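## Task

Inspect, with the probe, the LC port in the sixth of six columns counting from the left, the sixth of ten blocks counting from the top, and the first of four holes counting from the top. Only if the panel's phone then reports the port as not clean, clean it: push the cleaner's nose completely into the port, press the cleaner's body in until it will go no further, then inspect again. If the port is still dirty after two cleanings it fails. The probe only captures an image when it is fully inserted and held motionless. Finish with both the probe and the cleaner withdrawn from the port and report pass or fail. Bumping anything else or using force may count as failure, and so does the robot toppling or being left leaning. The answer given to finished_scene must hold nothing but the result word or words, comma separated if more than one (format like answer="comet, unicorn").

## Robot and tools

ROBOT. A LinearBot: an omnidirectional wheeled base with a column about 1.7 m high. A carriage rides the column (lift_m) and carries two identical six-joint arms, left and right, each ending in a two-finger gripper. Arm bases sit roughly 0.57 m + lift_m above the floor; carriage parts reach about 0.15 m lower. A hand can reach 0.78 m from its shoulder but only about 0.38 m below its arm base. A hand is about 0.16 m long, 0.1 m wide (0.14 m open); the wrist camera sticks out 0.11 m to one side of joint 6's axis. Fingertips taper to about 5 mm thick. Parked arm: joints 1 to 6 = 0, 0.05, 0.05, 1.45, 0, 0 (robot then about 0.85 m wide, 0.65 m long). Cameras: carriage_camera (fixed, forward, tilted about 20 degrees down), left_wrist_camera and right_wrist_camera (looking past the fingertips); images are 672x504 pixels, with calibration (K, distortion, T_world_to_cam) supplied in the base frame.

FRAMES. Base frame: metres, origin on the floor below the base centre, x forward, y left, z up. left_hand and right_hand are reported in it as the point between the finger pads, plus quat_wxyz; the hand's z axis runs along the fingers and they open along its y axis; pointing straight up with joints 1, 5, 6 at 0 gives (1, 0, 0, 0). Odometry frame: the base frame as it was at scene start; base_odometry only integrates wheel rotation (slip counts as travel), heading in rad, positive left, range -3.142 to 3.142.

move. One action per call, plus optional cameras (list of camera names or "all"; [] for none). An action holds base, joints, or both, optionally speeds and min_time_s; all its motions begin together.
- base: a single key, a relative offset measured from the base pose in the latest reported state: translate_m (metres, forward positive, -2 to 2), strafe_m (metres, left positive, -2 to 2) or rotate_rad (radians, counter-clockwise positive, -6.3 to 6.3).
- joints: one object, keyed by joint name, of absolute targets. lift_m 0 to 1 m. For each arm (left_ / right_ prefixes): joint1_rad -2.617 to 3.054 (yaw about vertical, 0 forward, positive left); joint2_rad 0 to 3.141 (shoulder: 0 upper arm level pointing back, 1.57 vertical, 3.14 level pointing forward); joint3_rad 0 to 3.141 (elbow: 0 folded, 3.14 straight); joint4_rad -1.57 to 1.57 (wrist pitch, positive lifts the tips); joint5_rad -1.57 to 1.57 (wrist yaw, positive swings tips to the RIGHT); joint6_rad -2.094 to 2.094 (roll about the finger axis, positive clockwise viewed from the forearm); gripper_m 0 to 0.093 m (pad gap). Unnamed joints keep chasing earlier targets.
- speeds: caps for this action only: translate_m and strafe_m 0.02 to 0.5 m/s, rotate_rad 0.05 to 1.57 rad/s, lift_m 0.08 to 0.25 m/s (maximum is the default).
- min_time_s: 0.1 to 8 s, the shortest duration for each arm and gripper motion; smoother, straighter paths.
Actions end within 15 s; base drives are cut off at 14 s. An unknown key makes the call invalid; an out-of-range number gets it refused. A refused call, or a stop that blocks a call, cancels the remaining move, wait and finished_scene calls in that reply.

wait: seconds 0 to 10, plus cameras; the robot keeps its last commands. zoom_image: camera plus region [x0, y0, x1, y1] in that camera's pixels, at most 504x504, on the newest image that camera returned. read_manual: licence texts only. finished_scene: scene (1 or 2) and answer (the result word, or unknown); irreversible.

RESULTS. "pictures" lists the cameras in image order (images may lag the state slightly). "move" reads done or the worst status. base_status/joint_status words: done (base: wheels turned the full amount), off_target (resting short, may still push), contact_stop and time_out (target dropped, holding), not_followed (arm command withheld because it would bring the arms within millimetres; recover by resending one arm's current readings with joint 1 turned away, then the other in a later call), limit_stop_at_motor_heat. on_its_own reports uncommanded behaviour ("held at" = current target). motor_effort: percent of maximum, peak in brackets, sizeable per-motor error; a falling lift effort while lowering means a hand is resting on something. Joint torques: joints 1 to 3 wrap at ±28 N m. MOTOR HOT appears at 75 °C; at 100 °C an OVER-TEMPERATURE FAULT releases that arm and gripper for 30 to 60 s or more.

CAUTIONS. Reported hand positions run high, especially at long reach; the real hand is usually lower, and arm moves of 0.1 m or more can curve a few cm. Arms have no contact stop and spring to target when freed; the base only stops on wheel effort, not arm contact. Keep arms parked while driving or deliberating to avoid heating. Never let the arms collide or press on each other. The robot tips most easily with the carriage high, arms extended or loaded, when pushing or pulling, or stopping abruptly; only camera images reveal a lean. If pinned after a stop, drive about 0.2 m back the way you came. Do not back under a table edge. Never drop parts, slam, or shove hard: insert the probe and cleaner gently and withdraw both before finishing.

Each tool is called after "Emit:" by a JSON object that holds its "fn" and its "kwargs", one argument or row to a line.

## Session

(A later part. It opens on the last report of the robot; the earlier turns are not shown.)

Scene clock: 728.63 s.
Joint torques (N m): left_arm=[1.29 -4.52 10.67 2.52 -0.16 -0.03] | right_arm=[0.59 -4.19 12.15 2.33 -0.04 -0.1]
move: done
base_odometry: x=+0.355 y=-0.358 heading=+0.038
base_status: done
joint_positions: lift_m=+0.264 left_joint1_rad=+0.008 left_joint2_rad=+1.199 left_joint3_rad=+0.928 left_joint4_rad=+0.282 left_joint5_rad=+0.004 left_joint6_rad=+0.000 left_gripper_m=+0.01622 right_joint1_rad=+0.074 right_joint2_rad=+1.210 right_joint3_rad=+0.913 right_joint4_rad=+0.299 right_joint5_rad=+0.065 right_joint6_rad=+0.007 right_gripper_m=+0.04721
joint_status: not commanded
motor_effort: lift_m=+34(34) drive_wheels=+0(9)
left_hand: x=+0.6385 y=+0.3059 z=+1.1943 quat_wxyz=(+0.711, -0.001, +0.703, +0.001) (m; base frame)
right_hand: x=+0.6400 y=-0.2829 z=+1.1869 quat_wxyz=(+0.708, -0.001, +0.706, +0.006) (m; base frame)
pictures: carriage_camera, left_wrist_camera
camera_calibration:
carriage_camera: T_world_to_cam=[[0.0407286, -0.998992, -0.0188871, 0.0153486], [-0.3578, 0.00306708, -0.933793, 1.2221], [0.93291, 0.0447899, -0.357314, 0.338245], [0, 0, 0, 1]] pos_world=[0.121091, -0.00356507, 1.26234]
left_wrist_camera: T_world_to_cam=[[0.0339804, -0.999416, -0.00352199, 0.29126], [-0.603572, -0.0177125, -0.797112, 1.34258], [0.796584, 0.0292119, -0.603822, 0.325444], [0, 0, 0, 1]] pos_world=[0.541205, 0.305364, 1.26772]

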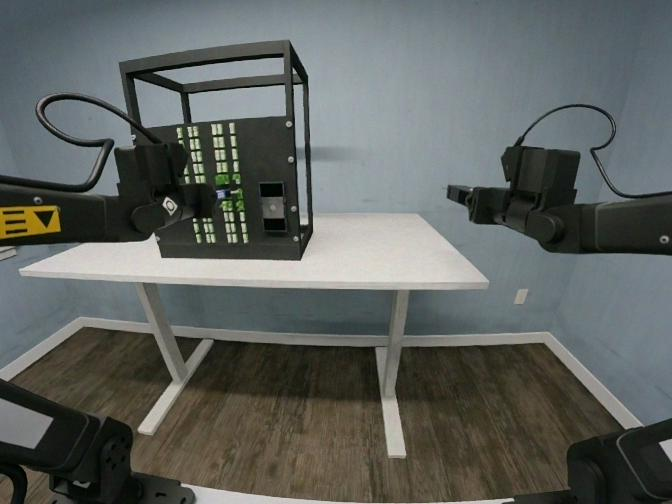

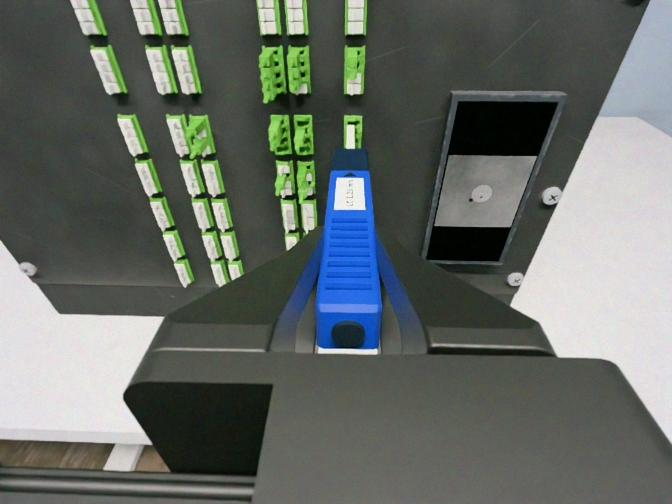

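Emit:
{"fn": "move", "kwargs": {
  "base": {"translate_m":0.004},
  "speeds": {"translate_m":0.03},
  "cameras": ["left_wrist_camera","carriage_camera"]
}}

Emit:
{"fn": "zoom_image", "kwargs": {
  "camera": "left_wrist_camera",
  "region": [330, 110, 370, 150]
}}

Emit:
{"fn": "zoom_image", "kwargs": {
  "camera": "carriage_camera",
  "region": [220, 175, 250, 205]
}}

Scene clock: 737.13 s.
Joint torques (N m): left_arm=[1.29 -4.37 10.91 2.46 -0.16 -0.03] | right_arm=[0.59 -4.19 11.81 2.32 -0.04 -0.09]
move: done
base_odometry: x=+0.359 y=-0.358 heading=+0.038
base_status: done
joint_positions: lift_m=+0.264 left_joint1_rad=+0.008 left_joint2_rad=+1.199 left_joint3_rad=+0.928 left_joint4_rad=+0.282 left_joint5_rad=+0.004 left_joint6_rad=+0.000 left_gripper_m=+0.01622 right_joint1_rad=+0.074 right_joint2_rad=+1.210 right_joint3_rad=+0.913 right_joint4_rad=+0.299 right_joint5_rad=+0.065 right_joint6_rad=+0.007 right_gripper_m=+0.04721
joint_status: not commanded
motor_effort: lift_m=+35(35) drive_wheels=+0(12)
left_hand: x=+0.6385 y=+0.3059 z=+1.1944 quat_wxyz=(+0.711, -0.001, +0.703, +0.001) (m; base frame)
right_hand: x=+0.6400 y=-0.2829 z=+1.1869 quat_wxyz=(+0.708, -0.001, +0.706, +0.006) (m; base frame)
pictures: carriage_camera, left_wrist_camera
camera_calibration:
carriage_camera: T_world_to_cam=[[0.0407286, -0.998992, -0.0188871, 0.0153486], [-0.3578, 0.00306708, -0.933793, 1.2221], [0.93291, 0.0447899, -0.357314, 0.338245], [0, 0, 0, 1]] pos_world=[0.121091, -0.00356507, 1.26234]
left_wrist_camera: T_world_to_cam=[[0.0339794, -0.999416, -0.00350698, 0.291241], [-0.603237, -0.0177116, -0.797365, 1.34272], [0.796838, 0.0292095, -0.603487, 0.324882], [0, 0, 0, 1]] pos_world=[0.541205, 0.305364, 1.26772]

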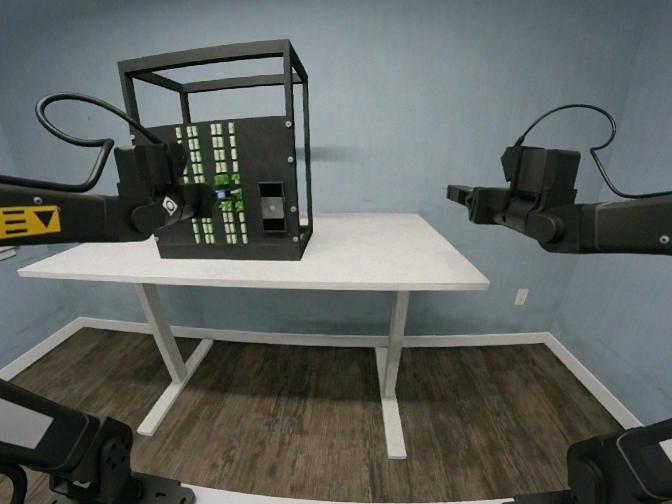

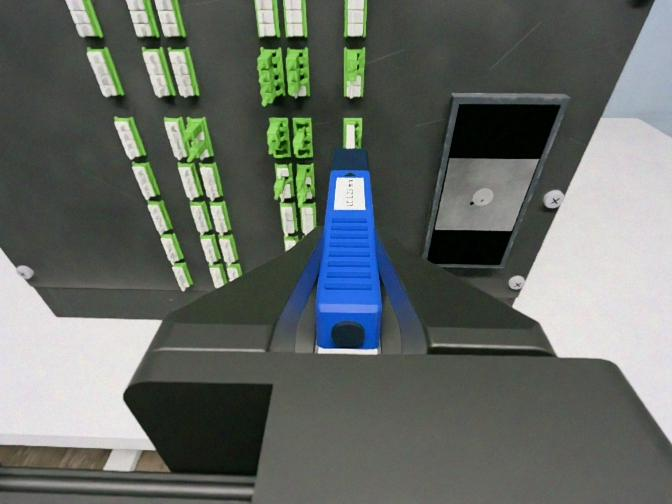

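Scaled by 12.600 from the camera's 672x504 image, which has a finer 960x720 frame.

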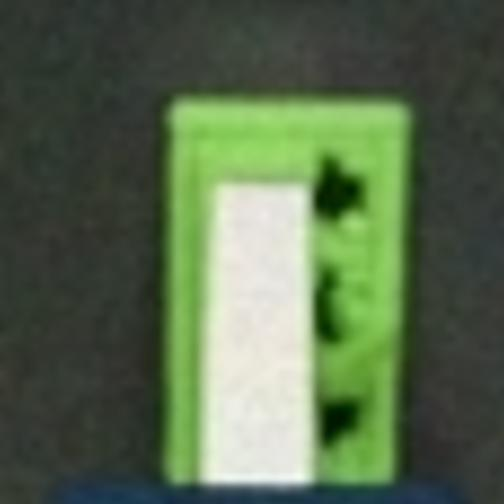

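Scaled by 16.800 from the camera's 672x504 image, which has a finer 960x720 frame.

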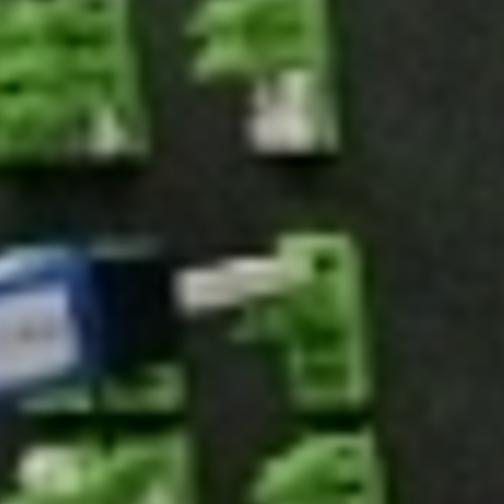

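Emit:
{"fn": "move", "kwargs": {
  "base": {"translate_m":0.003},
  "speeds": {"translate_m":0.03},
  "cameras": ["left_wrist_camera","carriage_camera"]
}}

Emit:
{"fn": "zoom_image", "kwargs": {
  "camera": "left_wrist_camera",
  "region": [330, 115, 370, 155]
}}

Emit:
{"fn": "zoom_image", "kwargs": {
  "camera": "carriage_camera",
  "region": [220, 175, 250, 205]
}}

Scene clock: 748.57 s.
Joint torques (N m): left_arm=[1.28 -4.26 10.7 2.51 -0.17 -0.03] | right_arm=[0.55 -4.11 12.31 2.32 -0.03 -0.09]
move: done
base_odometry: x=+0.362 y=-0.358 heading=+0.038
base_status: done
joint_positions: lift_m=+0.264 left_joint1_rad=+0.008 left_joint2_rad=+1.197 left_joint3_rad=+0.928 left_joint4_rad=+0.280 left_joint5_rad=+0.004 left_joint6_rad=+0.000 left_gripper_m=+0.01622 right_joint1_rad=+0.074 right_joint2_rad=+1.210 right_joint3_rad=+0.913 right_joint4_rad=+0.299 right_joint5_rad=+0.065 right_joint6_rad=+0.007 right_gripper_m=+0.04721
joint_status: not commanded
motor_effort: lift_m=+35(35) drive_wheels=+0(10)
left_hand: x=+0.6380 y=+0.3059 z=+1.1950 quat_wxyz=(+0.711, -0.001, +0.703, +0.001) (m; base frame)
right_hand: x=+0.6400 y=-0.2829 z=+1.1869 quat_wxyz=(+0.708, -0.001, +0.706, +0.006) (m; base frame)
pictures: carriage_camera, left_wrist_camera
camera_calibration:
carriage_camera: T_world_to_cam=[[0.0407286, -0.998992, -0.0188871, 0.0153486], [-0.3578, 0.00306708, -0.933793, 1.2221], [0.93291, 0.0447899, -0.357314, 0.338245], [0, 0, 0, 1]] pos_world=[0.121091, -0.00356507, 1.26234]
left_wrist_camera: T_world_to_cam=[[0.0339835, -0.999416, -0.00348299, 0.291231], [-0.602662, -0.0177122, -0.7978, 1.343], [0.797272, 0.0292111, -0.602912, 0.324698], [0, 0, 0, 1]] pos_world=[0.540607, 0.305364, 1.26822]

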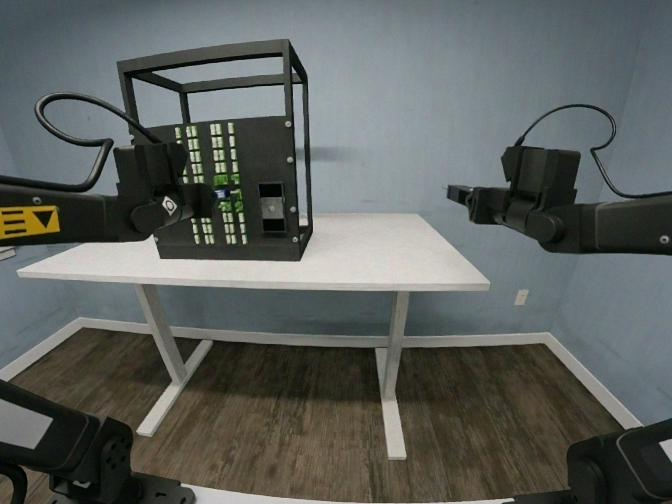

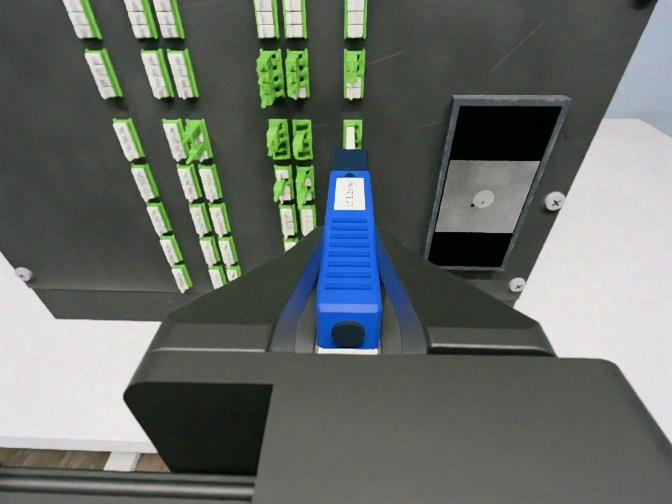

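Scaled by 12.600 from the camera's 672x504 image, which has a finer 960x720 frame.

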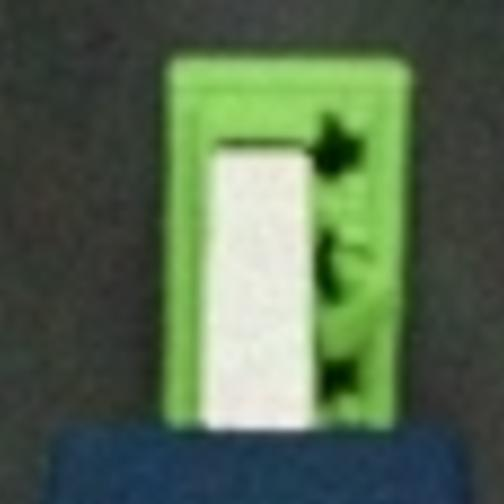

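Scaled by 16.800 from the camera's 672x504 image, which has a finer 960x720 frame.

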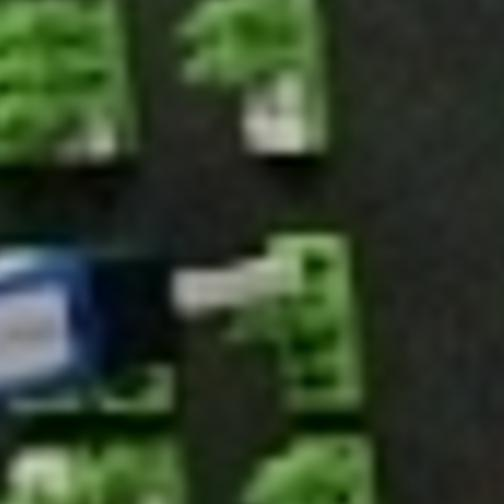

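Emit:
{"fn": "move", "kwargs": {
  "base": {"translate_m":-0.005},
  "speeds": {"translate_m":0.03},
  "cameras": []
}}

Emit:
{"fn": "move", "kwargs": {
  "joints": {"lift_m":0.265},
  "cameras": ["left_wrist_camera"]
}}

Emit:
{"fn": "zoom_image", "kwargs": {
  "camera": "left_wrist_camera",
  "region": [330, 110, 370, 150]
}}

Emit:
{"fn": "move", "kwargs": {
  "base": {"translate_m":0.005},
  "speeds": {"translate_m":0.03},
  "cameras": ["left_wrist_camera","carriage_camera"]
}}

Emit:
{"fn": "zoom_image", "kwargs": {
  "camera": "left_wrist_camera",
  "region": [330, 115, 370, 155]
}}

Emit:
{"fn": "zoom_image", "kwargs": {
  "camera": "carriage_camera",
  "region": [220, 175, 250, 205]
}}

Scene clock: 757.43 s.
Joint torques (N m): left_arm=[1.29 -4.37 10.74 2.49 -0.16 -0.02] | right_arm=[0.55 -4.18 11.99 2.29 -0.03 -0.09]
move: done
base_odometry: x=+0.357 y=-0.359 heading=+0.038
base_status: done
joint_positions: lift_m=+0.264 left_joint1_rad=+0.008 left_joint2_rad=+1.199 left_joint3_rad=+0.928 left_joint4_rad=+0.281 left_joint5_rad=+0.004 left_joint6_rad=+0.000 left_gripper_m=+0.01622 right_joint1_rad=+0.074 right_joint2_rad=+1.210 right_joint3_rad=+0.913 right_joint4_rad=+0.298 right_joint5_rad=+0.065 right_joint6_rad=+0.007 right_gripper_m=+0.04721
joint_status: not commanded
motor_effort: lift_m=+34(35) drive_wheels=-2(10)
left_hand: x=+0.6384 y=+0.3059 z=+1.1943 quat_wxyz=(+0.711, -0.001, +0.704, +0.001) (m; base frame)
right_hand: x=+0.6400 y=-0.2829 z=+1.1868 quat_wxyz=(+0.708, -0.001, +0.706, +0.006) (m; base frame)
pictures: none
No camera images: "cameras" was empty.

Scene clock: 757.73 s.
Joint torques (N m): left_arm=[1.28 -4.53 10.66 2.46 -0.16 -0.02] | right_arm=[0.59 -4.23 12.03 2.31 -0.04 -0.09]
move: done
base_odometry: x=+0.357 y=-0.359 heading=+0.038
base_status: not commanded
joint_positions: lift_m=+0.265 left_joint1_rad=+0.008 left_joint2_rad=+1.199 left_joint3_rad=+0.928 left_joint4_rad=+0.281 left_joint5_rad=+0.004 left_joint6_rad=+0.000 left_gripper_m=+0.01622 right_joint1_rad=+0.074 right_joint2_rad=+1.210 right_joint3_rad=+0.913 right_joint4_rad=+0.298 right_joint5_rad=+0.065 right_joint6_rad=+0.007 right_gripper_m=+0.04721
joint_status: all done
motor_effort: lift_m=+35(39) drive_wheels=-1(2)
left_hand: x=+0.6384 y=+0.3059 z=+1.1953 quat_wxyz=(+0.711, -0.001, +0.704, +0.001) (m; base frame)
right_hand: x=+0.6400 y=-0.2829 z=+1.1877 quat_wxyz=(+0.708, -0.001, +0.707, +0.006) (m; base frame)
pictures: left_wrist_camera
camera_calibration:
left_wrist_camera: T_world_to_cam=[[0.0338984, -0.999419, -0.00347411, 0.291251], [-0.603861, -0.0177117, -0.796893, 1.3432], [0.796369, 0.0291113, -0.60411, 0.326641], [0, 0, 0, 1]] pos_world=[0.541104, 0.305363, 1.26872]

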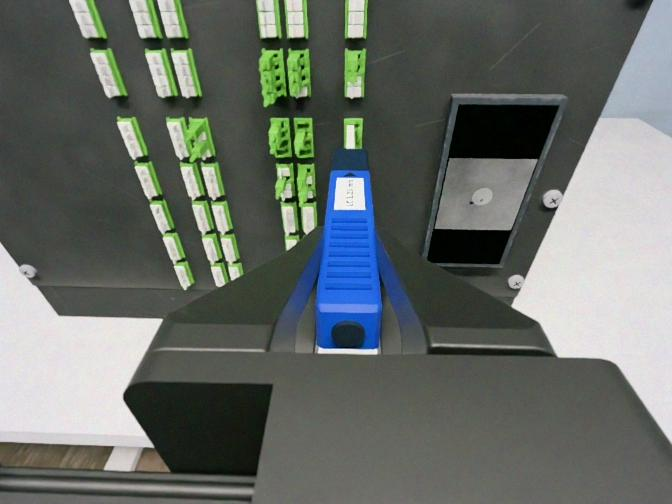

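Scaled by 12.600 from the camera's 672x504 image, which has a finer 960x720 frame.

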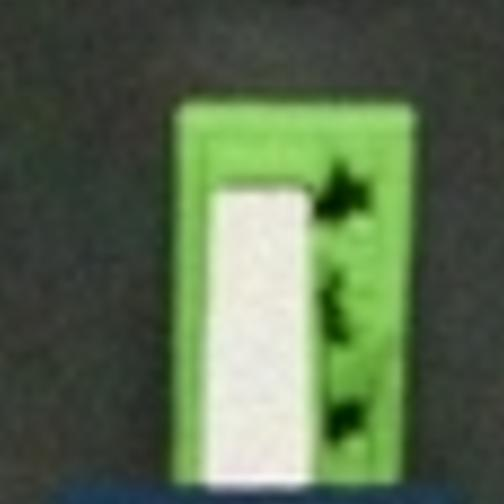

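Scene clock: 758.40 s.
Joint torques (N m): left_arm=[1.28 -4.25 10.76 2.46 -0.16 -0.03] | right_arm=[0.64 -4.16 11.96 2.32 -0.04 -0.08]
move: done
base_odometry: x=+0.362 y=-0.358 heading=+0.038
base_status: done
joint_positions: lift_m=+0.265 left_joint1_rad=+0.008 left_joint2_rad=+1.197 left_joint3_rad=+0.928 left_joint4_rad=+0.281 left_joint5_rad=+0.004 left_joint6_rad=+0.000 left_gripper_m=+0.01622 right_joint1_rad=+0.074 right_joint2_rad=+1.210 right_joint3_rad=+0.913 right_joint4_rad=+0.298 right_joint5_rad=+0.065 right_joint6_rad=+0.007 right_gripper_m=+0.04721
joint_status: not commanded
motor_effort: lift_m=+35(35) drive_wheels=+0(8)
left_hand: x=+0.6380 y=+0.3059 z=+1.1960 quat_wxyz=(+0.711, -0.001, +0.703, +0.001) (m; base frame)
right_hand: x=+0.6400 y=-0.2829 z=+1.1877 quat_wxyz=(+0.708, -0.001, +0.707, +0.006) (m; base frame)
pictures: carriage_camera, left_wrist_camera
camera_calibration:
carriage_camera: T_world_to_cam=[[0.0407286, -0.998992, -0.0188871, 0.0153675], [-0.3578, 0.00306708, -0.933793, 1.22304], [0.93291, 0.0447899, -0.357314, 0.338602], [0, 0, 0, 1]] pos_world=[0.121091, -0.00356507, 1.26334]
left_wrist_camera: T_world_to_cam=[[0.033982, -0.999416, -0.0034702, 0.291219], [-0.602263, -0.0177069, -0.798101, 1.34397], [0.797574, 0.0292111, -0.602513, 0.324631], [0, 0, 0, 1]] pos_world=[0.540607, 0.305364, 1.26923]

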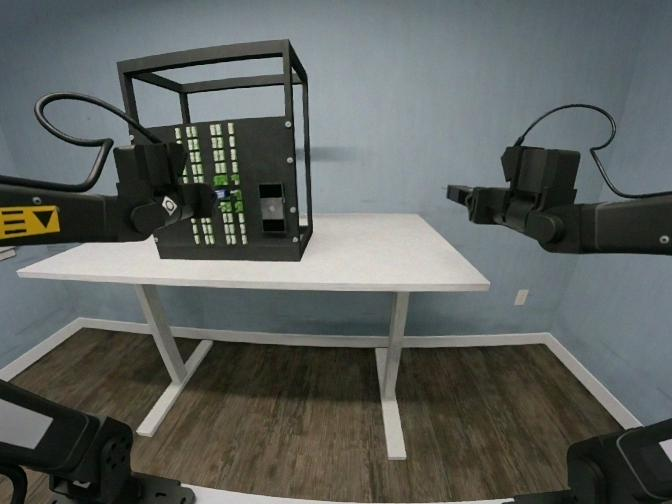

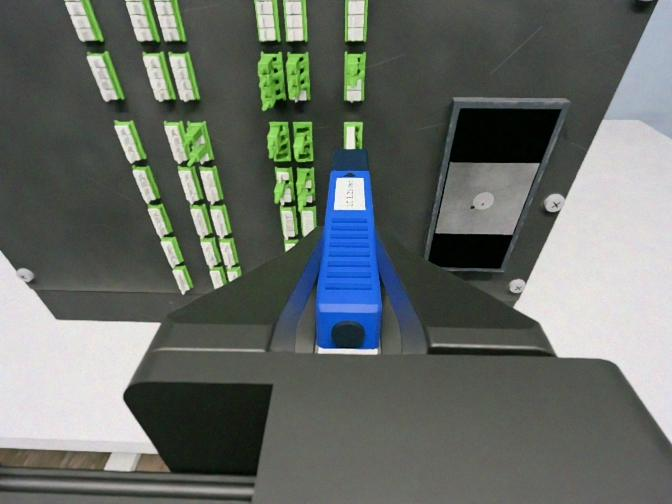

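Scaled by 12.600 from the camera's 672x504 image, which has a finer 960x720 frame.

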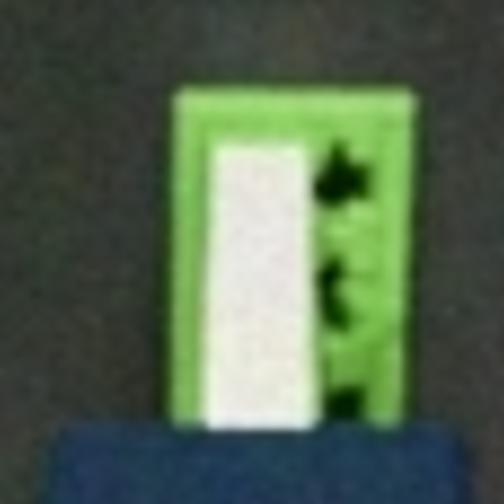

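Scaled by 16.800 from the camera's 672x504 image, which has a finer 960x720 frame.

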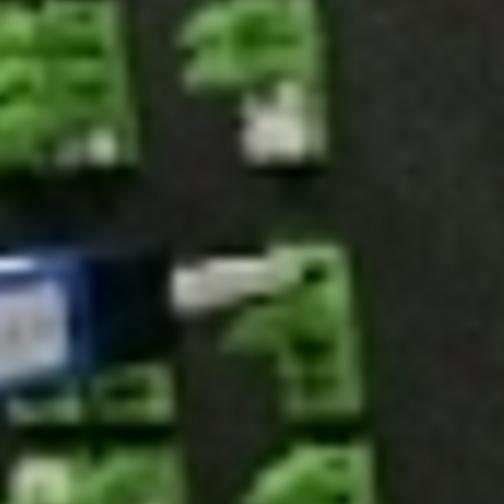

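Emit:
{"fn": "move", "kwargs": {
  "base": {"translate_m":-0.005},
  "speeds": {"translate_m":0.03},
  "cameras": []
}}

Emit:
{"fn": "move", "kwargs": {
  "joints": {"lift_m":0.2645},
  "cameras": []
}}

Emit:
{"fn": "move", "kwargs": {
  "base": {"translate_m":0.005},
  "speeds": {"translate_m":0.03},
  "cameras": ["left_wrist_camera"]
}}

Emit:
{"fn": "zoom_image", "kwargs": {
  "camera": "left_wrist_camera",
  "region": [330, 115, 370, 155]
}}

Emit:
{"fn": "move", "kwargs": {
  "base": {"translate_m":0.003},
  "speeds": {"translate_m":0.03},
  "cameras": ["left_wrist_camera"]
}}

Emit:
{"fn": "zoom_image", "kwargs": {
  "camera": "left_wrist_camera",
  "region": [330, 115, 370, 155]
}}

Scene clock: 768.80 s.
Joint torques (N m): left_arm=[1.28 -4.34 10.73 2.48 -0.16 -0.02] | right_arm=[0.4 -4.15 12.11 2.35 -0.03 -0.09]
move: done
base_odometry: x=+0.357 y=-0.359 heading=+0.038
base_status: done
joint_positions: lift_m=+0.265 left_joint1_rad=+0.008 left_joint2_rad=+1.199 left_joint3_rad=+0.928 left_joint4_rad=+0.281 left_joint5_rad=+0.004 left_joint6_rad=+0.000 left_gripper_m=+0.01622 right_joint1_rad=+0.074 right_joint2_rad=+1.210 right_joint3_rad=+0.913 right_joint4_rad=+0.298 right_joint5_rad=+0.065 right_joint6_rad=+0.007 right_gripper_m=+0.04721
joint_status: not commanded
motor_effort: lift_m=+35(35) drive_wheels=-2(12)
left_hand: x=+0.6385 y=+0.3059 z=+1.1952 quat_wxyz=(+0.711, -0.001, +0.704, +0.001) (m; base frame)
right_hand: x=+0.6400 y=-0.2829 z=+1.1878 quat_wxyz=(+0.708, -0.001, +0.706, +0.006) (m; base frame)
pictures: none
No camera images: "cameras" was empty.

Scene clock: 769.10 s.
Joint torques (N m): left_arm=[1.28 -4.26 10.62 2.5 -0.16 -0.03] | right_arm=[0.68 -4.16 12 2.38 -0.04 -0.09]
move: done
base_odometry: x=+0.357 y=-0.359 heading=+0.038
base_status: not commanded
joint_positions: lift_m=+0.264 left_joint1_rad=+0.008 left_joint2_rad=+1.199 left_joint3_rad=+0.928 left_joint4_rad=+0.282 left_joint5_rad=+0.004 left_joint6_rad=+0.000 left_gripper_m=+0.01622 right_joint1_rad=+0.074 right_joint2_rad=+1.210 right_joint3_rad=+0.913 right_joint4_rad=+0.299 right_joint5_rad=+0.065 right_joint6_rad=+0.007 right_gripper_m=+0.04721
joint_status: all done
motor_effort: lift_m=+35(35) drive_wheels=-1(2)
left_hand: x=+0.6385 y=+0.3059 z=+1.1948 quat_wxyz=(+0.711, -0.001, +0.703, +0.001) (m; base frame)
right_hand: x=+0.6400 y=-0.2829 z=+1.1874 quat_wxyz=(+0.708, -0.001, +0.706, +0.006) (m; base frame)
pictures: none
No camera images: "cameras" was empty.

Scene clock: 769.77 s.
Joint torques (N m): left_arm=[1.29 -4.08 10.73 2.49 -0.16 -0.02] | right_arm=[0.54 -4.27 11.96 2.33 -0.04 -0.09]
move: done
base_odometry: x=+0.362 y=-0.358 heading=+0.038
base_status: done
joint_positions: lift_m=+0.264 left_joint1_rad=+0.008 left_joint2_rad=+1.197 left_joint3_rad=+0.928 left_joint4_rad=+0.282 left_joint5_rad=+0.004 left_joint6_rad=+0.000 left_gripper_m=+0.01622 right_joint1_rad=+0.074 right_joint2_rad=+1.210 right_joint3_rad=+0.913 right_joint4_rad=+0.299 right_joint5_rad=+0.065 right_joint6_rad=+0.007 right_gripper_m=+0.04721
joint_status: not commanded
motor_effort: lift_m=+35(35) drive_wheels=+0(11)
left_hand: x=+0.6380 y=+0.3059 z=+1.1958 quat_wxyz=(+0.712, -0.001, +0.702, +0.001) (m; base frame)
right_hand: x=+0.6400 y=-0.2829 z=+1.1874 quat_wxyz=(+0.708, -0.001, +0.706, +0.006) (m; base frame)
pictures: left_wrist_camera
camera_calibration:
left_wrist_camera: T_world_to_cam=[[0.0339887, -0.999416, -0.00343319, 0.291171], [-0.6014, -0.0177089, -0.798752, 1.34403], [0.798225, 0.0292133, -0.601651, 0.323082], [0, 0, 0, 1]] pos_world=[0.540509, 0.305364, 1.26893]

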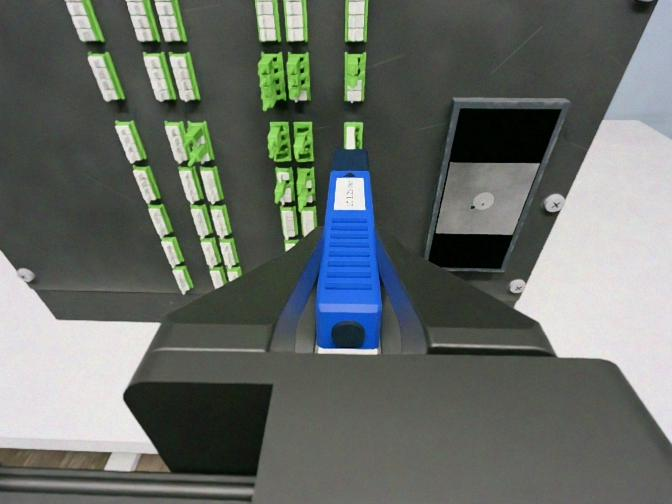

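Scaled by 12.600 from the camera's 672x504 image, which has a finer 960x720 frame.

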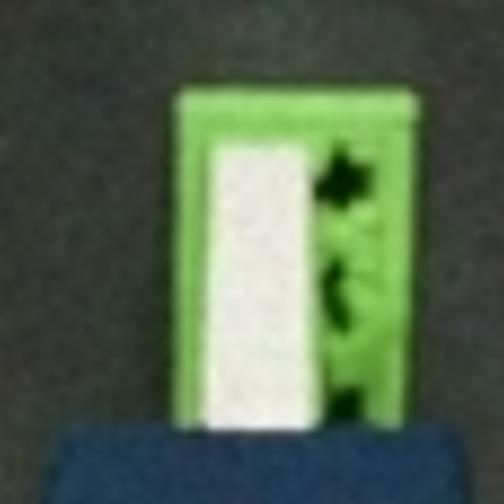

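Scene clock: 770.53 s.
Joint torques (N m): left_arm=[1.28 -3.92 10.74 2.5 -0.16 -0.03] | right_arm=[0.72 -4.3 12.04 2.34 -0.03 -0.09]
move: done
base_odometry: x=+0.365 y=-0.358 heading=+0.037
base_status: done
joint_positions: lift_m=+0.264 left_joint1_rad=+0.008 left_joint2_rad=+1.195 left_joint3_rad=+0.928 left_joint4_rad=+0.279 left_joint5_rad=+0.004 left_joint6_rad=+0.000 left_gripper_m=+0.01622 right_joint1_rad=+0.074 right_joint2_rad=+1.210 right_joint3_rad=+0.913 right_joint4_rad=+0.298 right_joint5_rad=+0.065 right_joint6_rad=+0.007 right_gripper_m=+0.04721
joint_status: not commanded
motor_effort: lift_m=+35(35) drive_wheels=+0(11)
left_hand: x=+0.6374 y=+0.3059 z=+1.1961 quat_wxyz=(+0.712, -0.001, +0.703, +0.001) (m; base frame)
right_hand: x=+0.6400 y=-0.2829 z=+1.1873 quat_wxyz=(+0.708, -0.001, +0.706, +0.006) (m; base frame)
pictures: left_wrist_camera
camera_calibration:
left_wrist_camera: T_world_to_cam=[[0.0339867, -0.999416, -0.0034452, 0.291208], [-0.601688, -0.0177086, -0.798535, 1.34379], [0.798008, 0.0292125, -0.601938, 0.324224], [0, 0, 0, 1]] pos_world=[0.539908, 0.305364, 1.26923]

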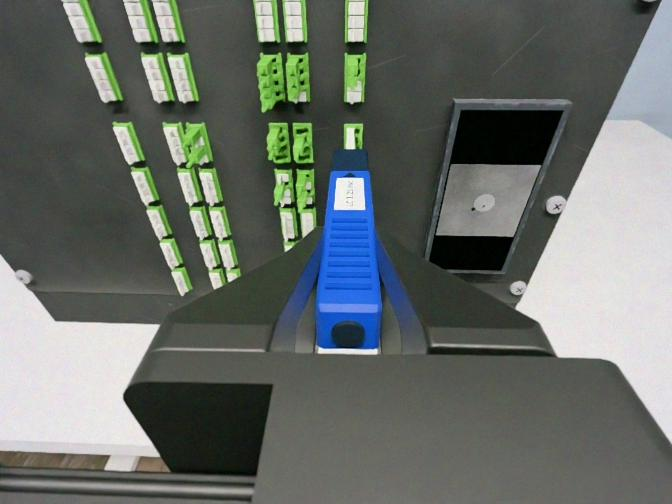

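Scaled by 12.600 from the camera's 672x504 image, which has a finer 960x720 frame.

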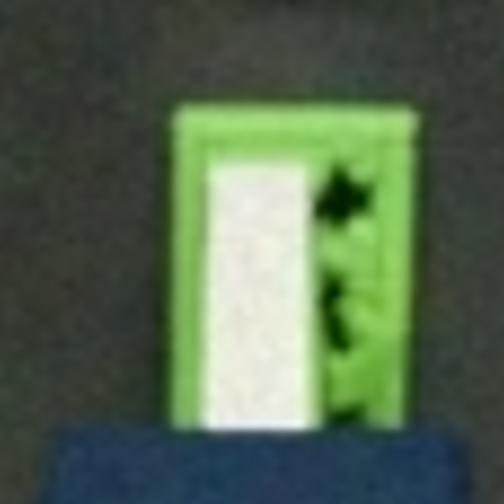

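Emit:
{"fn": "move", "kwargs": {
  "base": {"translate_m":-0.002},
  "speeds": {"translate_m":0.03},
  "cameras": []
}}

Emit:
{"fn": "move", "kwargs": {
  "joints": {"lift_m":0.2638},
  "cameras": ["left_wrist_camera"]
}}

Emit:
{"fn": "zoom_image", "kwargs": {
  "camera": "left_wrist_camera",
  "region": [330, 115, 370, 155]
}}

Scene clock: 777.27 s.
Joint torques (N m): left_arm=[1.28 -3.85 10.73 2.51 -0.16 -0.02] | right_arm=[0.65 -4.21 12.11 2.32 -0.03 -0.09]
move: done
base_odometry: x=+0.363 y=-0.359 heading=+0.037
base_status: done
joint_positions: lift_m=+0.264 left_joint1_rad=+0.008 left_joint2_rad=+1.194 left_joint3_rad=+0.928 left_joint4_rad=+0.279 left_joint5_rad=+0.004 left_joint6_rad=+0.000 left_gripper_m=+0.01622 right_joint1_rad=+0.074 right_joint2_rad=+1.210 right_joint3_rad=+0.913 right_joint4_rad=+0.298 right_joint5_rad=+0.065 right_joint6_rad=+0.007 right_gripper_m=+0.04721
joint_status: not commanded
motor_effort: lift_m=+35(35) drive_wheels=+0(8)
left_hand: x=+0.6373 y=+0.3059 z=+1.1963 quat_wxyz=(+0.712, -0.001, +0.702, +0.001) (m; base frame)
right_hand: x=+0.6400 y=-0.2829 z=+1.1873 quat_wxyz=(+0.708, -0.001, +0.706, +0.006) (m; base frame)
pictures: none
No camera images: "cameras" was empty.

Scene clock: 777.57 s.
Joint torques (N m): left_arm=[1.29 -3.85 10.81 2.51 -0.16 -0.02] | right_arm=[0.58 -4.22 12.14 2.33 -0.03 -0.08]
move: done
base_odometry: x=+0.363 y=-0.359 heading=+0.037
base_status: not commanded
joint_positions: lift_m=+0.264 left_joint1_rad=+0.008 left_joint2_rad=+1.194 left_joint3_rad=+0.928 left_joint4_rad=+0.279 left_joint5_rad=+0.004 left_joint6_rad=+0.000 left_gripper_m=+0.01622 right_joint1_rad=+0.074 right_joint2_rad=+1.210 right_joint3_rad=+0.913 right_joint4_rad=+0.300 right_joint5_rad=+0.065 right_joint6_rad=+0.007 right_gripper_m=+0.04721
joint_status: all done
motor_effort: lift_m=+35(36) drive_wheels=+0(1)
left_hand: x=+0.6373 y=+0.3059 z=+1.1954 quat_wxyz=(+0.712, -0.001, +0.703, +0.001) (m; base frame)
right_hand: x=+0.6400 y=-0.2829 z=+1.1868 quat_wxyz=(+0.708, -0.001, +0.706, +0.006) (m; base frame)
pictures: left_wrist_camera
camera_calibration:
left_wrist_camera: T_world_to_cam=[[0.0339867, -0.999416, -0.0034452, 0.29121], [-0.601688, -0.0177086, -0.798535, 1.34325], [0.798008, 0.0292125, -0.601938, 0.323943], [0, 0, 0, 1]] pos_world=[0.539808, 0.305364, 1.26863]

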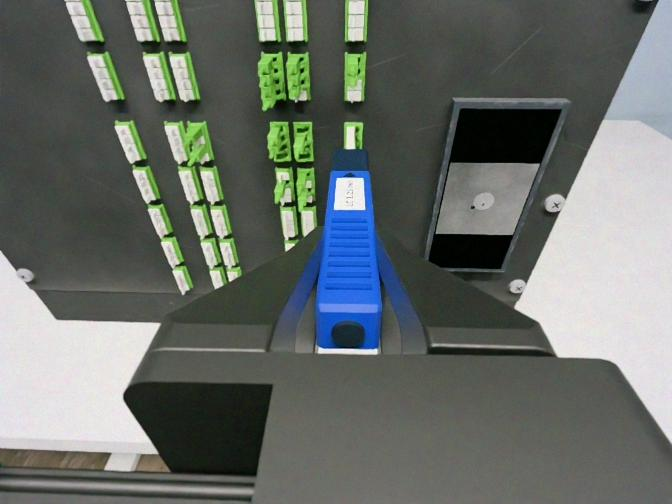

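Scaled by 12.600 from the camera's 672x504 image, which has a finer 960x720 frame.

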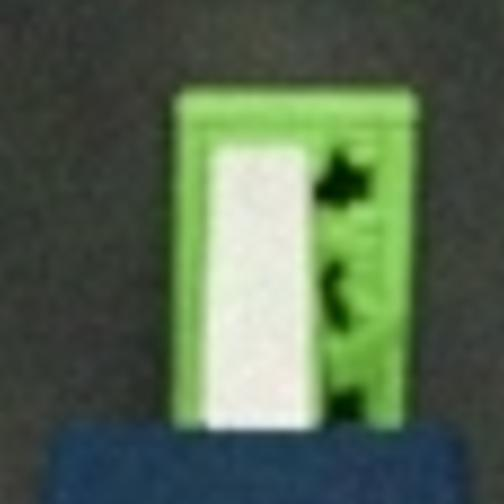

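Emit:
{"fn": "move", "kwargs": {
  "base": {"translate_m":-0.007},
  "speeds": {"translate_m":0.03},
  "cameras": []
}}

Emit:
{"fn": "move", "kwargs": {
  "base": {"translate_m":0.004},
  "speeds": {"translate_m":0.03},
  "cameras": ["left_wrist_camera"]
}}

Emit:
{"fn": "zoom_image", "kwargs": {
  "camera": "left_wrist_camera",
  "region": [330, 115, 370, 155]
}}

Emit:
{"fn": "move", "kwargs": {
  "base": {"translate_m":0.003},
  "speeds": {"translate_m":0.03},
  "cameras": ["left_wrist_camera"]
}}

Emit:
{"fn": "zoom_image", "kwargs": {
  "camera": "left_wrist_camera",
  "region": [330, 115, 370, 155]
}}

Scene clock: 792.27 s.
Joint torques (N m): left_arm=[1.29 -3.97 10.63 2.51 -0.16 -0.03] | right_arm=[0.61 -4.25 12.03 2.32 -0.03 -0.09]
move: done
base_odometry: x=+0.356 y=-0.359 heading=+0.037
base_status: done
joint_positions: lift_m=+0.264 left_joint1_rad=+0.008 left_joint2_rad=+1.196 left_joint3_rad=+0.928 left_joint4_rad=+0.279 left_joint5_rad=+0.004 left_joint6_rad=+0.000 left_gripper_m=+0.01622 right_joint1_rad=+0.074 right_joint2_rad=+1.210 right_joint3_rad=+0.913 right_joint4_rad=+0.299 right_joint5_rad=+0.065 right_joint6_rad=+0.007 right_gripper_m=+0.04721
joint_status: not commanded
motor_effort: lift_m=+35(35) drive_wheels=+0(9)
left_hand: x=+0.6376 y=+0.3059 z=+1.1950 quat_wxyz=(+0.711, -0.001, +0.703, +0.001) (m; base frame)
right_hand: x=+0.6400 y=-0.2829 z=+1.1867 quat_wxyz=(+0.708, -0.001, +0.706, +0.006) (m; base frame)
pictures: none
No camera images: "cameras" was empty.

Scene clock: 793.13 s.
Joint torques (N m): left_arm=[1.28 -4.31 10.7 2.46 -0.16 -0.02] | right_arm=[0.64 -4.31 11.84 2.33 -0.04 -0.08]
move: done
base_odometry: x=+0.360 y=-0.359 heading=+0.037
base_status: done
joint_positions: lift_m=+0.264 left_joint1_rad=+0.008 left_joint2_rad=+1.199 left_joint3_rad=+0.928 left_joint4_rad=+0.283 left_joint5_rad=+0.004 left_joint6_rad=+0.000 left_gripper_m=+0.01622 right_joint1_rad=+0.074 right_joint2_rad=+1.210 right_joint3_rad=+0.913 right_joint4_rad=+0.298 right_joint5_rad=+0.065 right_joint6_rad=+0.007 right_gripper_m=+0.04721
joint_status: not commanded
motor_effort: lift_m=+35(35) drive_wheels=-1(9)
left_hand: x=+0.6385 y=+0.3059 z=+1.1944 quat_wxyz=(+0.711, -0.001, +0.703, +0.001) (m; base frame)
right_hand: x=+0.6400 y=-0.2829 z=+1.1865 quat_wxyz=(+0.708, -0.001, +0.706, +0.006) (m; base frame)
pictures: left_wrist_camera
camera_calibration:
left_wrist_camera: T_world_to_cam=[[0.0339835, -0.999416, -0.00348299, 0.291212], [-0.602662, -0.0177122, -0.7978, 1.34282], [0.797272, 0.0292111, -0.602912, 0.323937], [0, 0, 0, 1]] pos_world=[0.541107, 0.305364, 1.26762]

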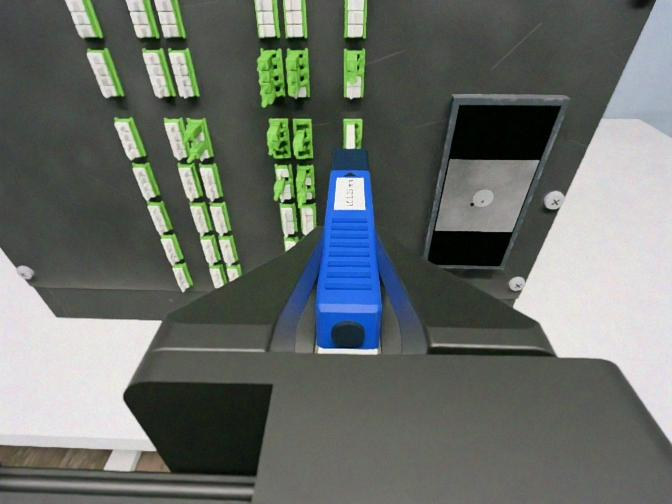

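Scaled by 12.600 from the camera's 672x504 image, which has a finer 960x720 frame.

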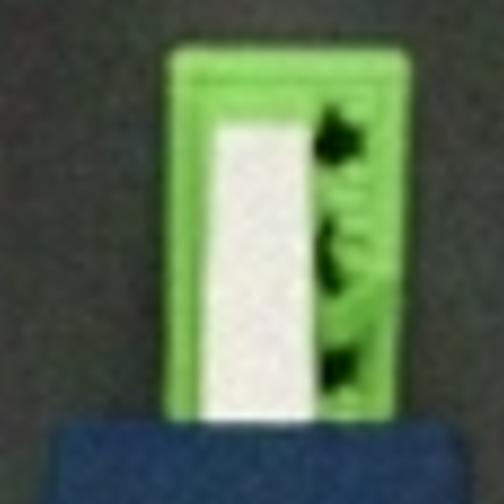

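Scene clock: 793.77 s.
Joint torques (N m): left_arm=[1.28 -4.72 10.76 2.49 -0.17 -0.03] | right_arm=[0.64 -4.34 11.97 2.31 -0.03 -0.09]
move: done
base_odometry: x=+0.363 y=-0.359 heading=+0.037
base_status: done
joint_positions: lift_m=+0.264 left_joint1_rad=+0.008 left_joint2_rad=+1.201 left_joint3_rad=+0.928 left_joint4_rad=+0.283 left_joint5_rad=+0.004 left_joint6_rad=+0.000 left_gripper_m=+0.01622 right_joint1_rad=+0.074 right_joint2_rad=+1.210 right_joint3_rad=+0.913 right_joint4_rad=+0.298 right_joint5_rad=+0.065 right_joint6_rad=+0.007 right_gripper_m=+0.04721
joint_status: not commanded
motor_effort: lift_m=+35(35) drive_wheels=-2(9)
left_hand: x=+0.6389 y=+0.3059 z=+1.1939 quat_wxyz=(+0.711, -0.001, +0.703, +0.001) (m; base frame)
right_hand: x=+0.6401 y=-0.2829 z=+1.1864 quat_wxyz=(+0.708, -0.001, +0.707, +0.006) (m; base frame)
pictures: left_wrist_camera
camera_calibration:
left_wrist_camera: T_world_to_cam=[[0.0339804, -0.999416, -0.00352199, 0.291245], [-0.603572, -0.0177125, -0.797112, 1.34243], [0.796584, 0.0292119, -0.603822, 0.324823], [0, 0, 0, 1]] pos_world=[0.541605, 0.305364, 1.26722]

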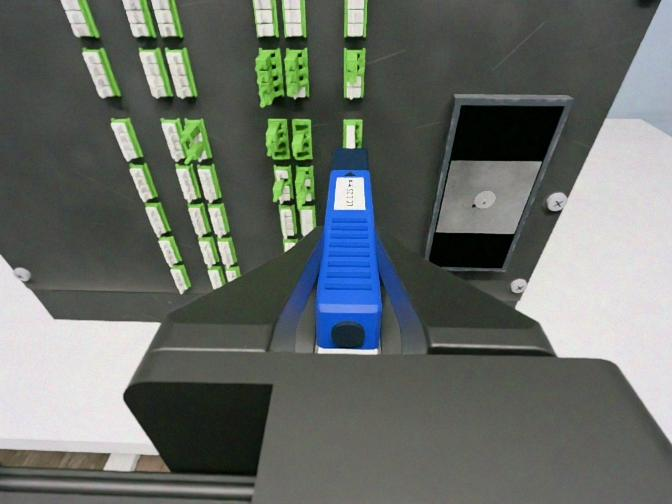

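Scaled by 12.600 from the camera's 672x504 image, which has a finer 960x720 frame.

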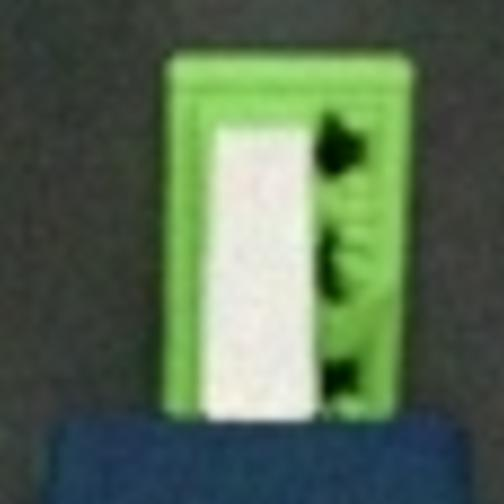

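Emit:
{"fn": "move", "kwargs": {
  "base": {"translate_m":0.003},
  "speeds": {"translate_m":0.03},
  "cameras": ["left_wrist_camera"]
}}

Emit:
{"fn": "zoom_image", "kwargs": {
  "camera": "left_wrist_camera",
  "region": [330, 115, 370, 155]
}}

Emit:
{"fn": "move", "kwargs": {
  "base": {"translate_m":0.003},
  "speeds": {"translate_m":0.03},
  "cameras": ["left_wrist_camera","carriage_camera"]
}}

Emit:
{"fn": "zoom_image", "kwargs": {
  "camera": "left_wrist_camera",
  "region": [330, 115, 370, 155]
}}

Emit:
{"fn": "zoom_image", "kwargs": {
  "camera": "carriage_camera",
  "region": [220, 175, 250, 205]
}}

Scene clock: 802.97 s.
Joint torques (N m): left_arm=[1.29 -4.4 10.7 2.49 -0.16 -0.02] | right_arm=[0.65 -4.26 12.03 2.33 -0.03 -0.09]
move: done
base_odometry: x=+0.366 y=-0.359 heading=+0.037
base_status: done
joint_positions: lift_m=+0.264 left_joint1_rad=+0.008 left_joint2_rad=+1.199 left_joint3_rad=+0.928 left_joint4_rad=+0.281 left_joint5_rad=+0.004 left_joint6_rad=+0.000 left_gripper_m=+0.01622 right_joint1_rad=+0.074 right_joint2_rad=+1.210 right_joint3_rad=+0.913 right_joint4_rad=+0.298 right_joint5_rad=+0.065 right_joint6_rad=+0.007 right_gripper_m=+0.04721
joint_status: not commanded
motor_effort: lift_m=+35(35) drive_wheels=+0(7)
left_hand: x=+0.6384 y=+0.3059 z=+1.1941 quat_wxyz=(+0.711, -0.001, +0.704, +0.001) (m; base frame)
right_hand: x=+0.6401 y=-0.2829 z=+1.1864 quat_wxyz=(+0.708, -0.001, +0.707, +0.006) (m; base frame)
pictures: left_wrist_camera
camera_calibration:
left_wrist_camera: T_world_to_cam=[[0.0338984, -0.999419, -0.00347411, 0.291247], [-0.603861, -0.0177117, -0.796893, 1.34224], [0.796369, 0.0291113, -0.60411, 0.325916], [0, 0, 0, 1]] pos_world=[0.541104, 0.305363, 1.26752]

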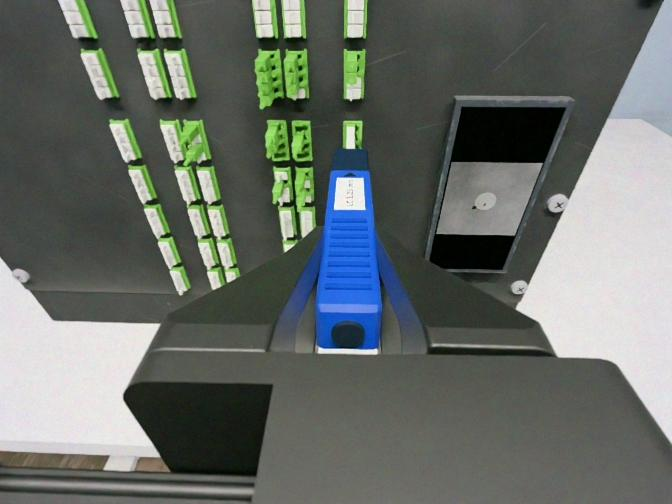

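Scaled by 12.600 from the camera's 672x504 image, which has a finer 960x720 frame.

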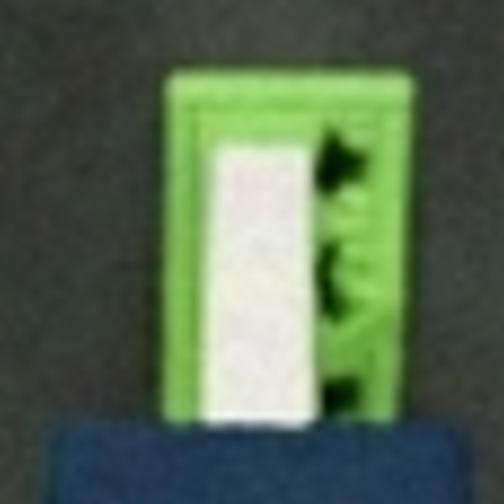

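Scene clock: 803.60 s.
Joint torques (N m): left_arm=[1.29 -4.42 10.85 2.49 -0.16 -0.03] | right_arm=[0.61 -4.19 11.89 2.32 -0.04 -0.09]
move: done
base_odometry: x=+0.369 y=-0.358 heading=+0.037
base_status: done
joint_positions: lift_m=+0.264 left_joint1_rad=+0.008 left_joint2_rad=+1.200 left_joint3_rad=+0.928 left_joint4_rad=+0.280 left_joint5_rad=+0.004 left_joint6_rad=+0.000 left_gripper_m=+0.01621 right_joint1_rad=+0.074 right_joint2_rad=+1.210 right_joint3_rad=+0.913 right_joint4_rad=+0.298 right_joint5_rad=+0.065 right_joint6_rad=+0.007 right_gripper_m=+0.04721
joint_status: not commanded
motor_effort: lift_m=+35(35) drive_wheels=-3(10)
left_hand: x=+0.6387 y=+0.3059 z=+1.1935 quat_wxyz=(+0.710, -0.001, +0.704, +0.001) (m; base frame)
right_hand: x=+0.6401 y=-0.2829 z=+1.1864 quat_wxyz=(+0.708, -0.001, +0.707, +0.006) (m; base frame)
pictures: carriage_camera, left_wrist_camera
camera_calibration:
carriage_camera: T_world_to_cam=[[0.0407286, -0.998992, -0.0188871, 0.0153448], [-0.3578, 0.00306708, -0.933793, 1.22192], [0.93291, 0.0447899, -0.357314, 0.338173], [0, 0, 0, 1]] pos_world=[0.121091, -0.00356507, 1.26214]
left_wrist_camera: T_world_to_cam=[[0.0339507, -0.999418, -0.00344826, 0.291171], [-0.605052, -0.0178075, -0.795987, 1.34169], [0.795462, 0.0291107, -0.605304, 0.327361], [0, 0, 0, 1]] pos_world=[0.541502, 0.305363, 1.26712]

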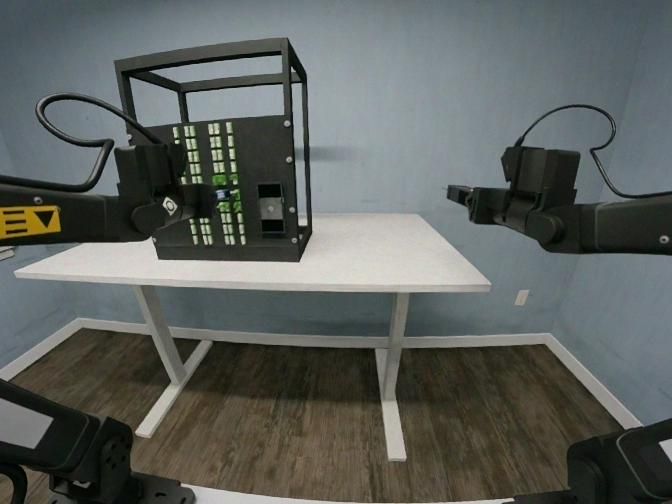

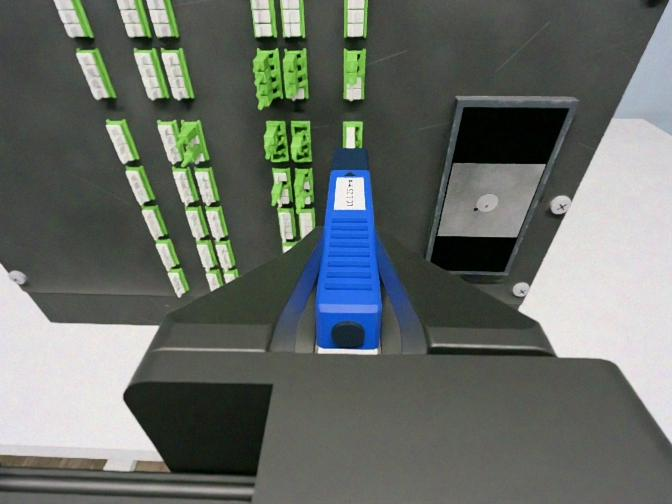

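Scaled by 12.600 from the camera's 672x504 image, which has a finer 960x720 frame.

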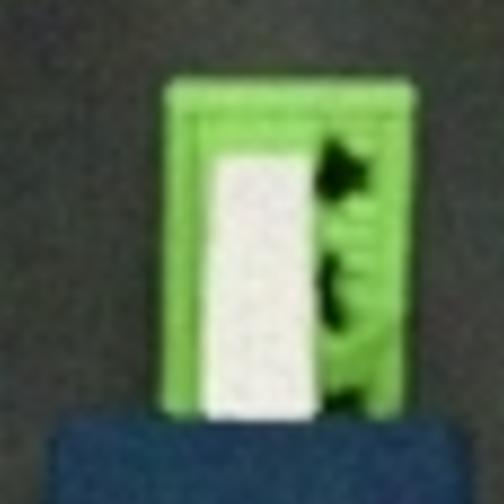

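Scaled by 16.800 from the camera's 672x504 image, which has a finer 960x720 frame.

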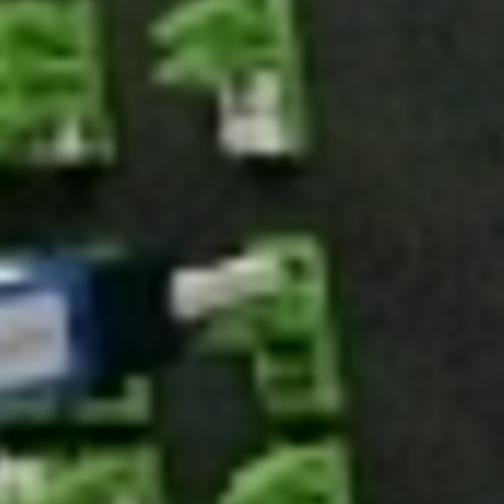

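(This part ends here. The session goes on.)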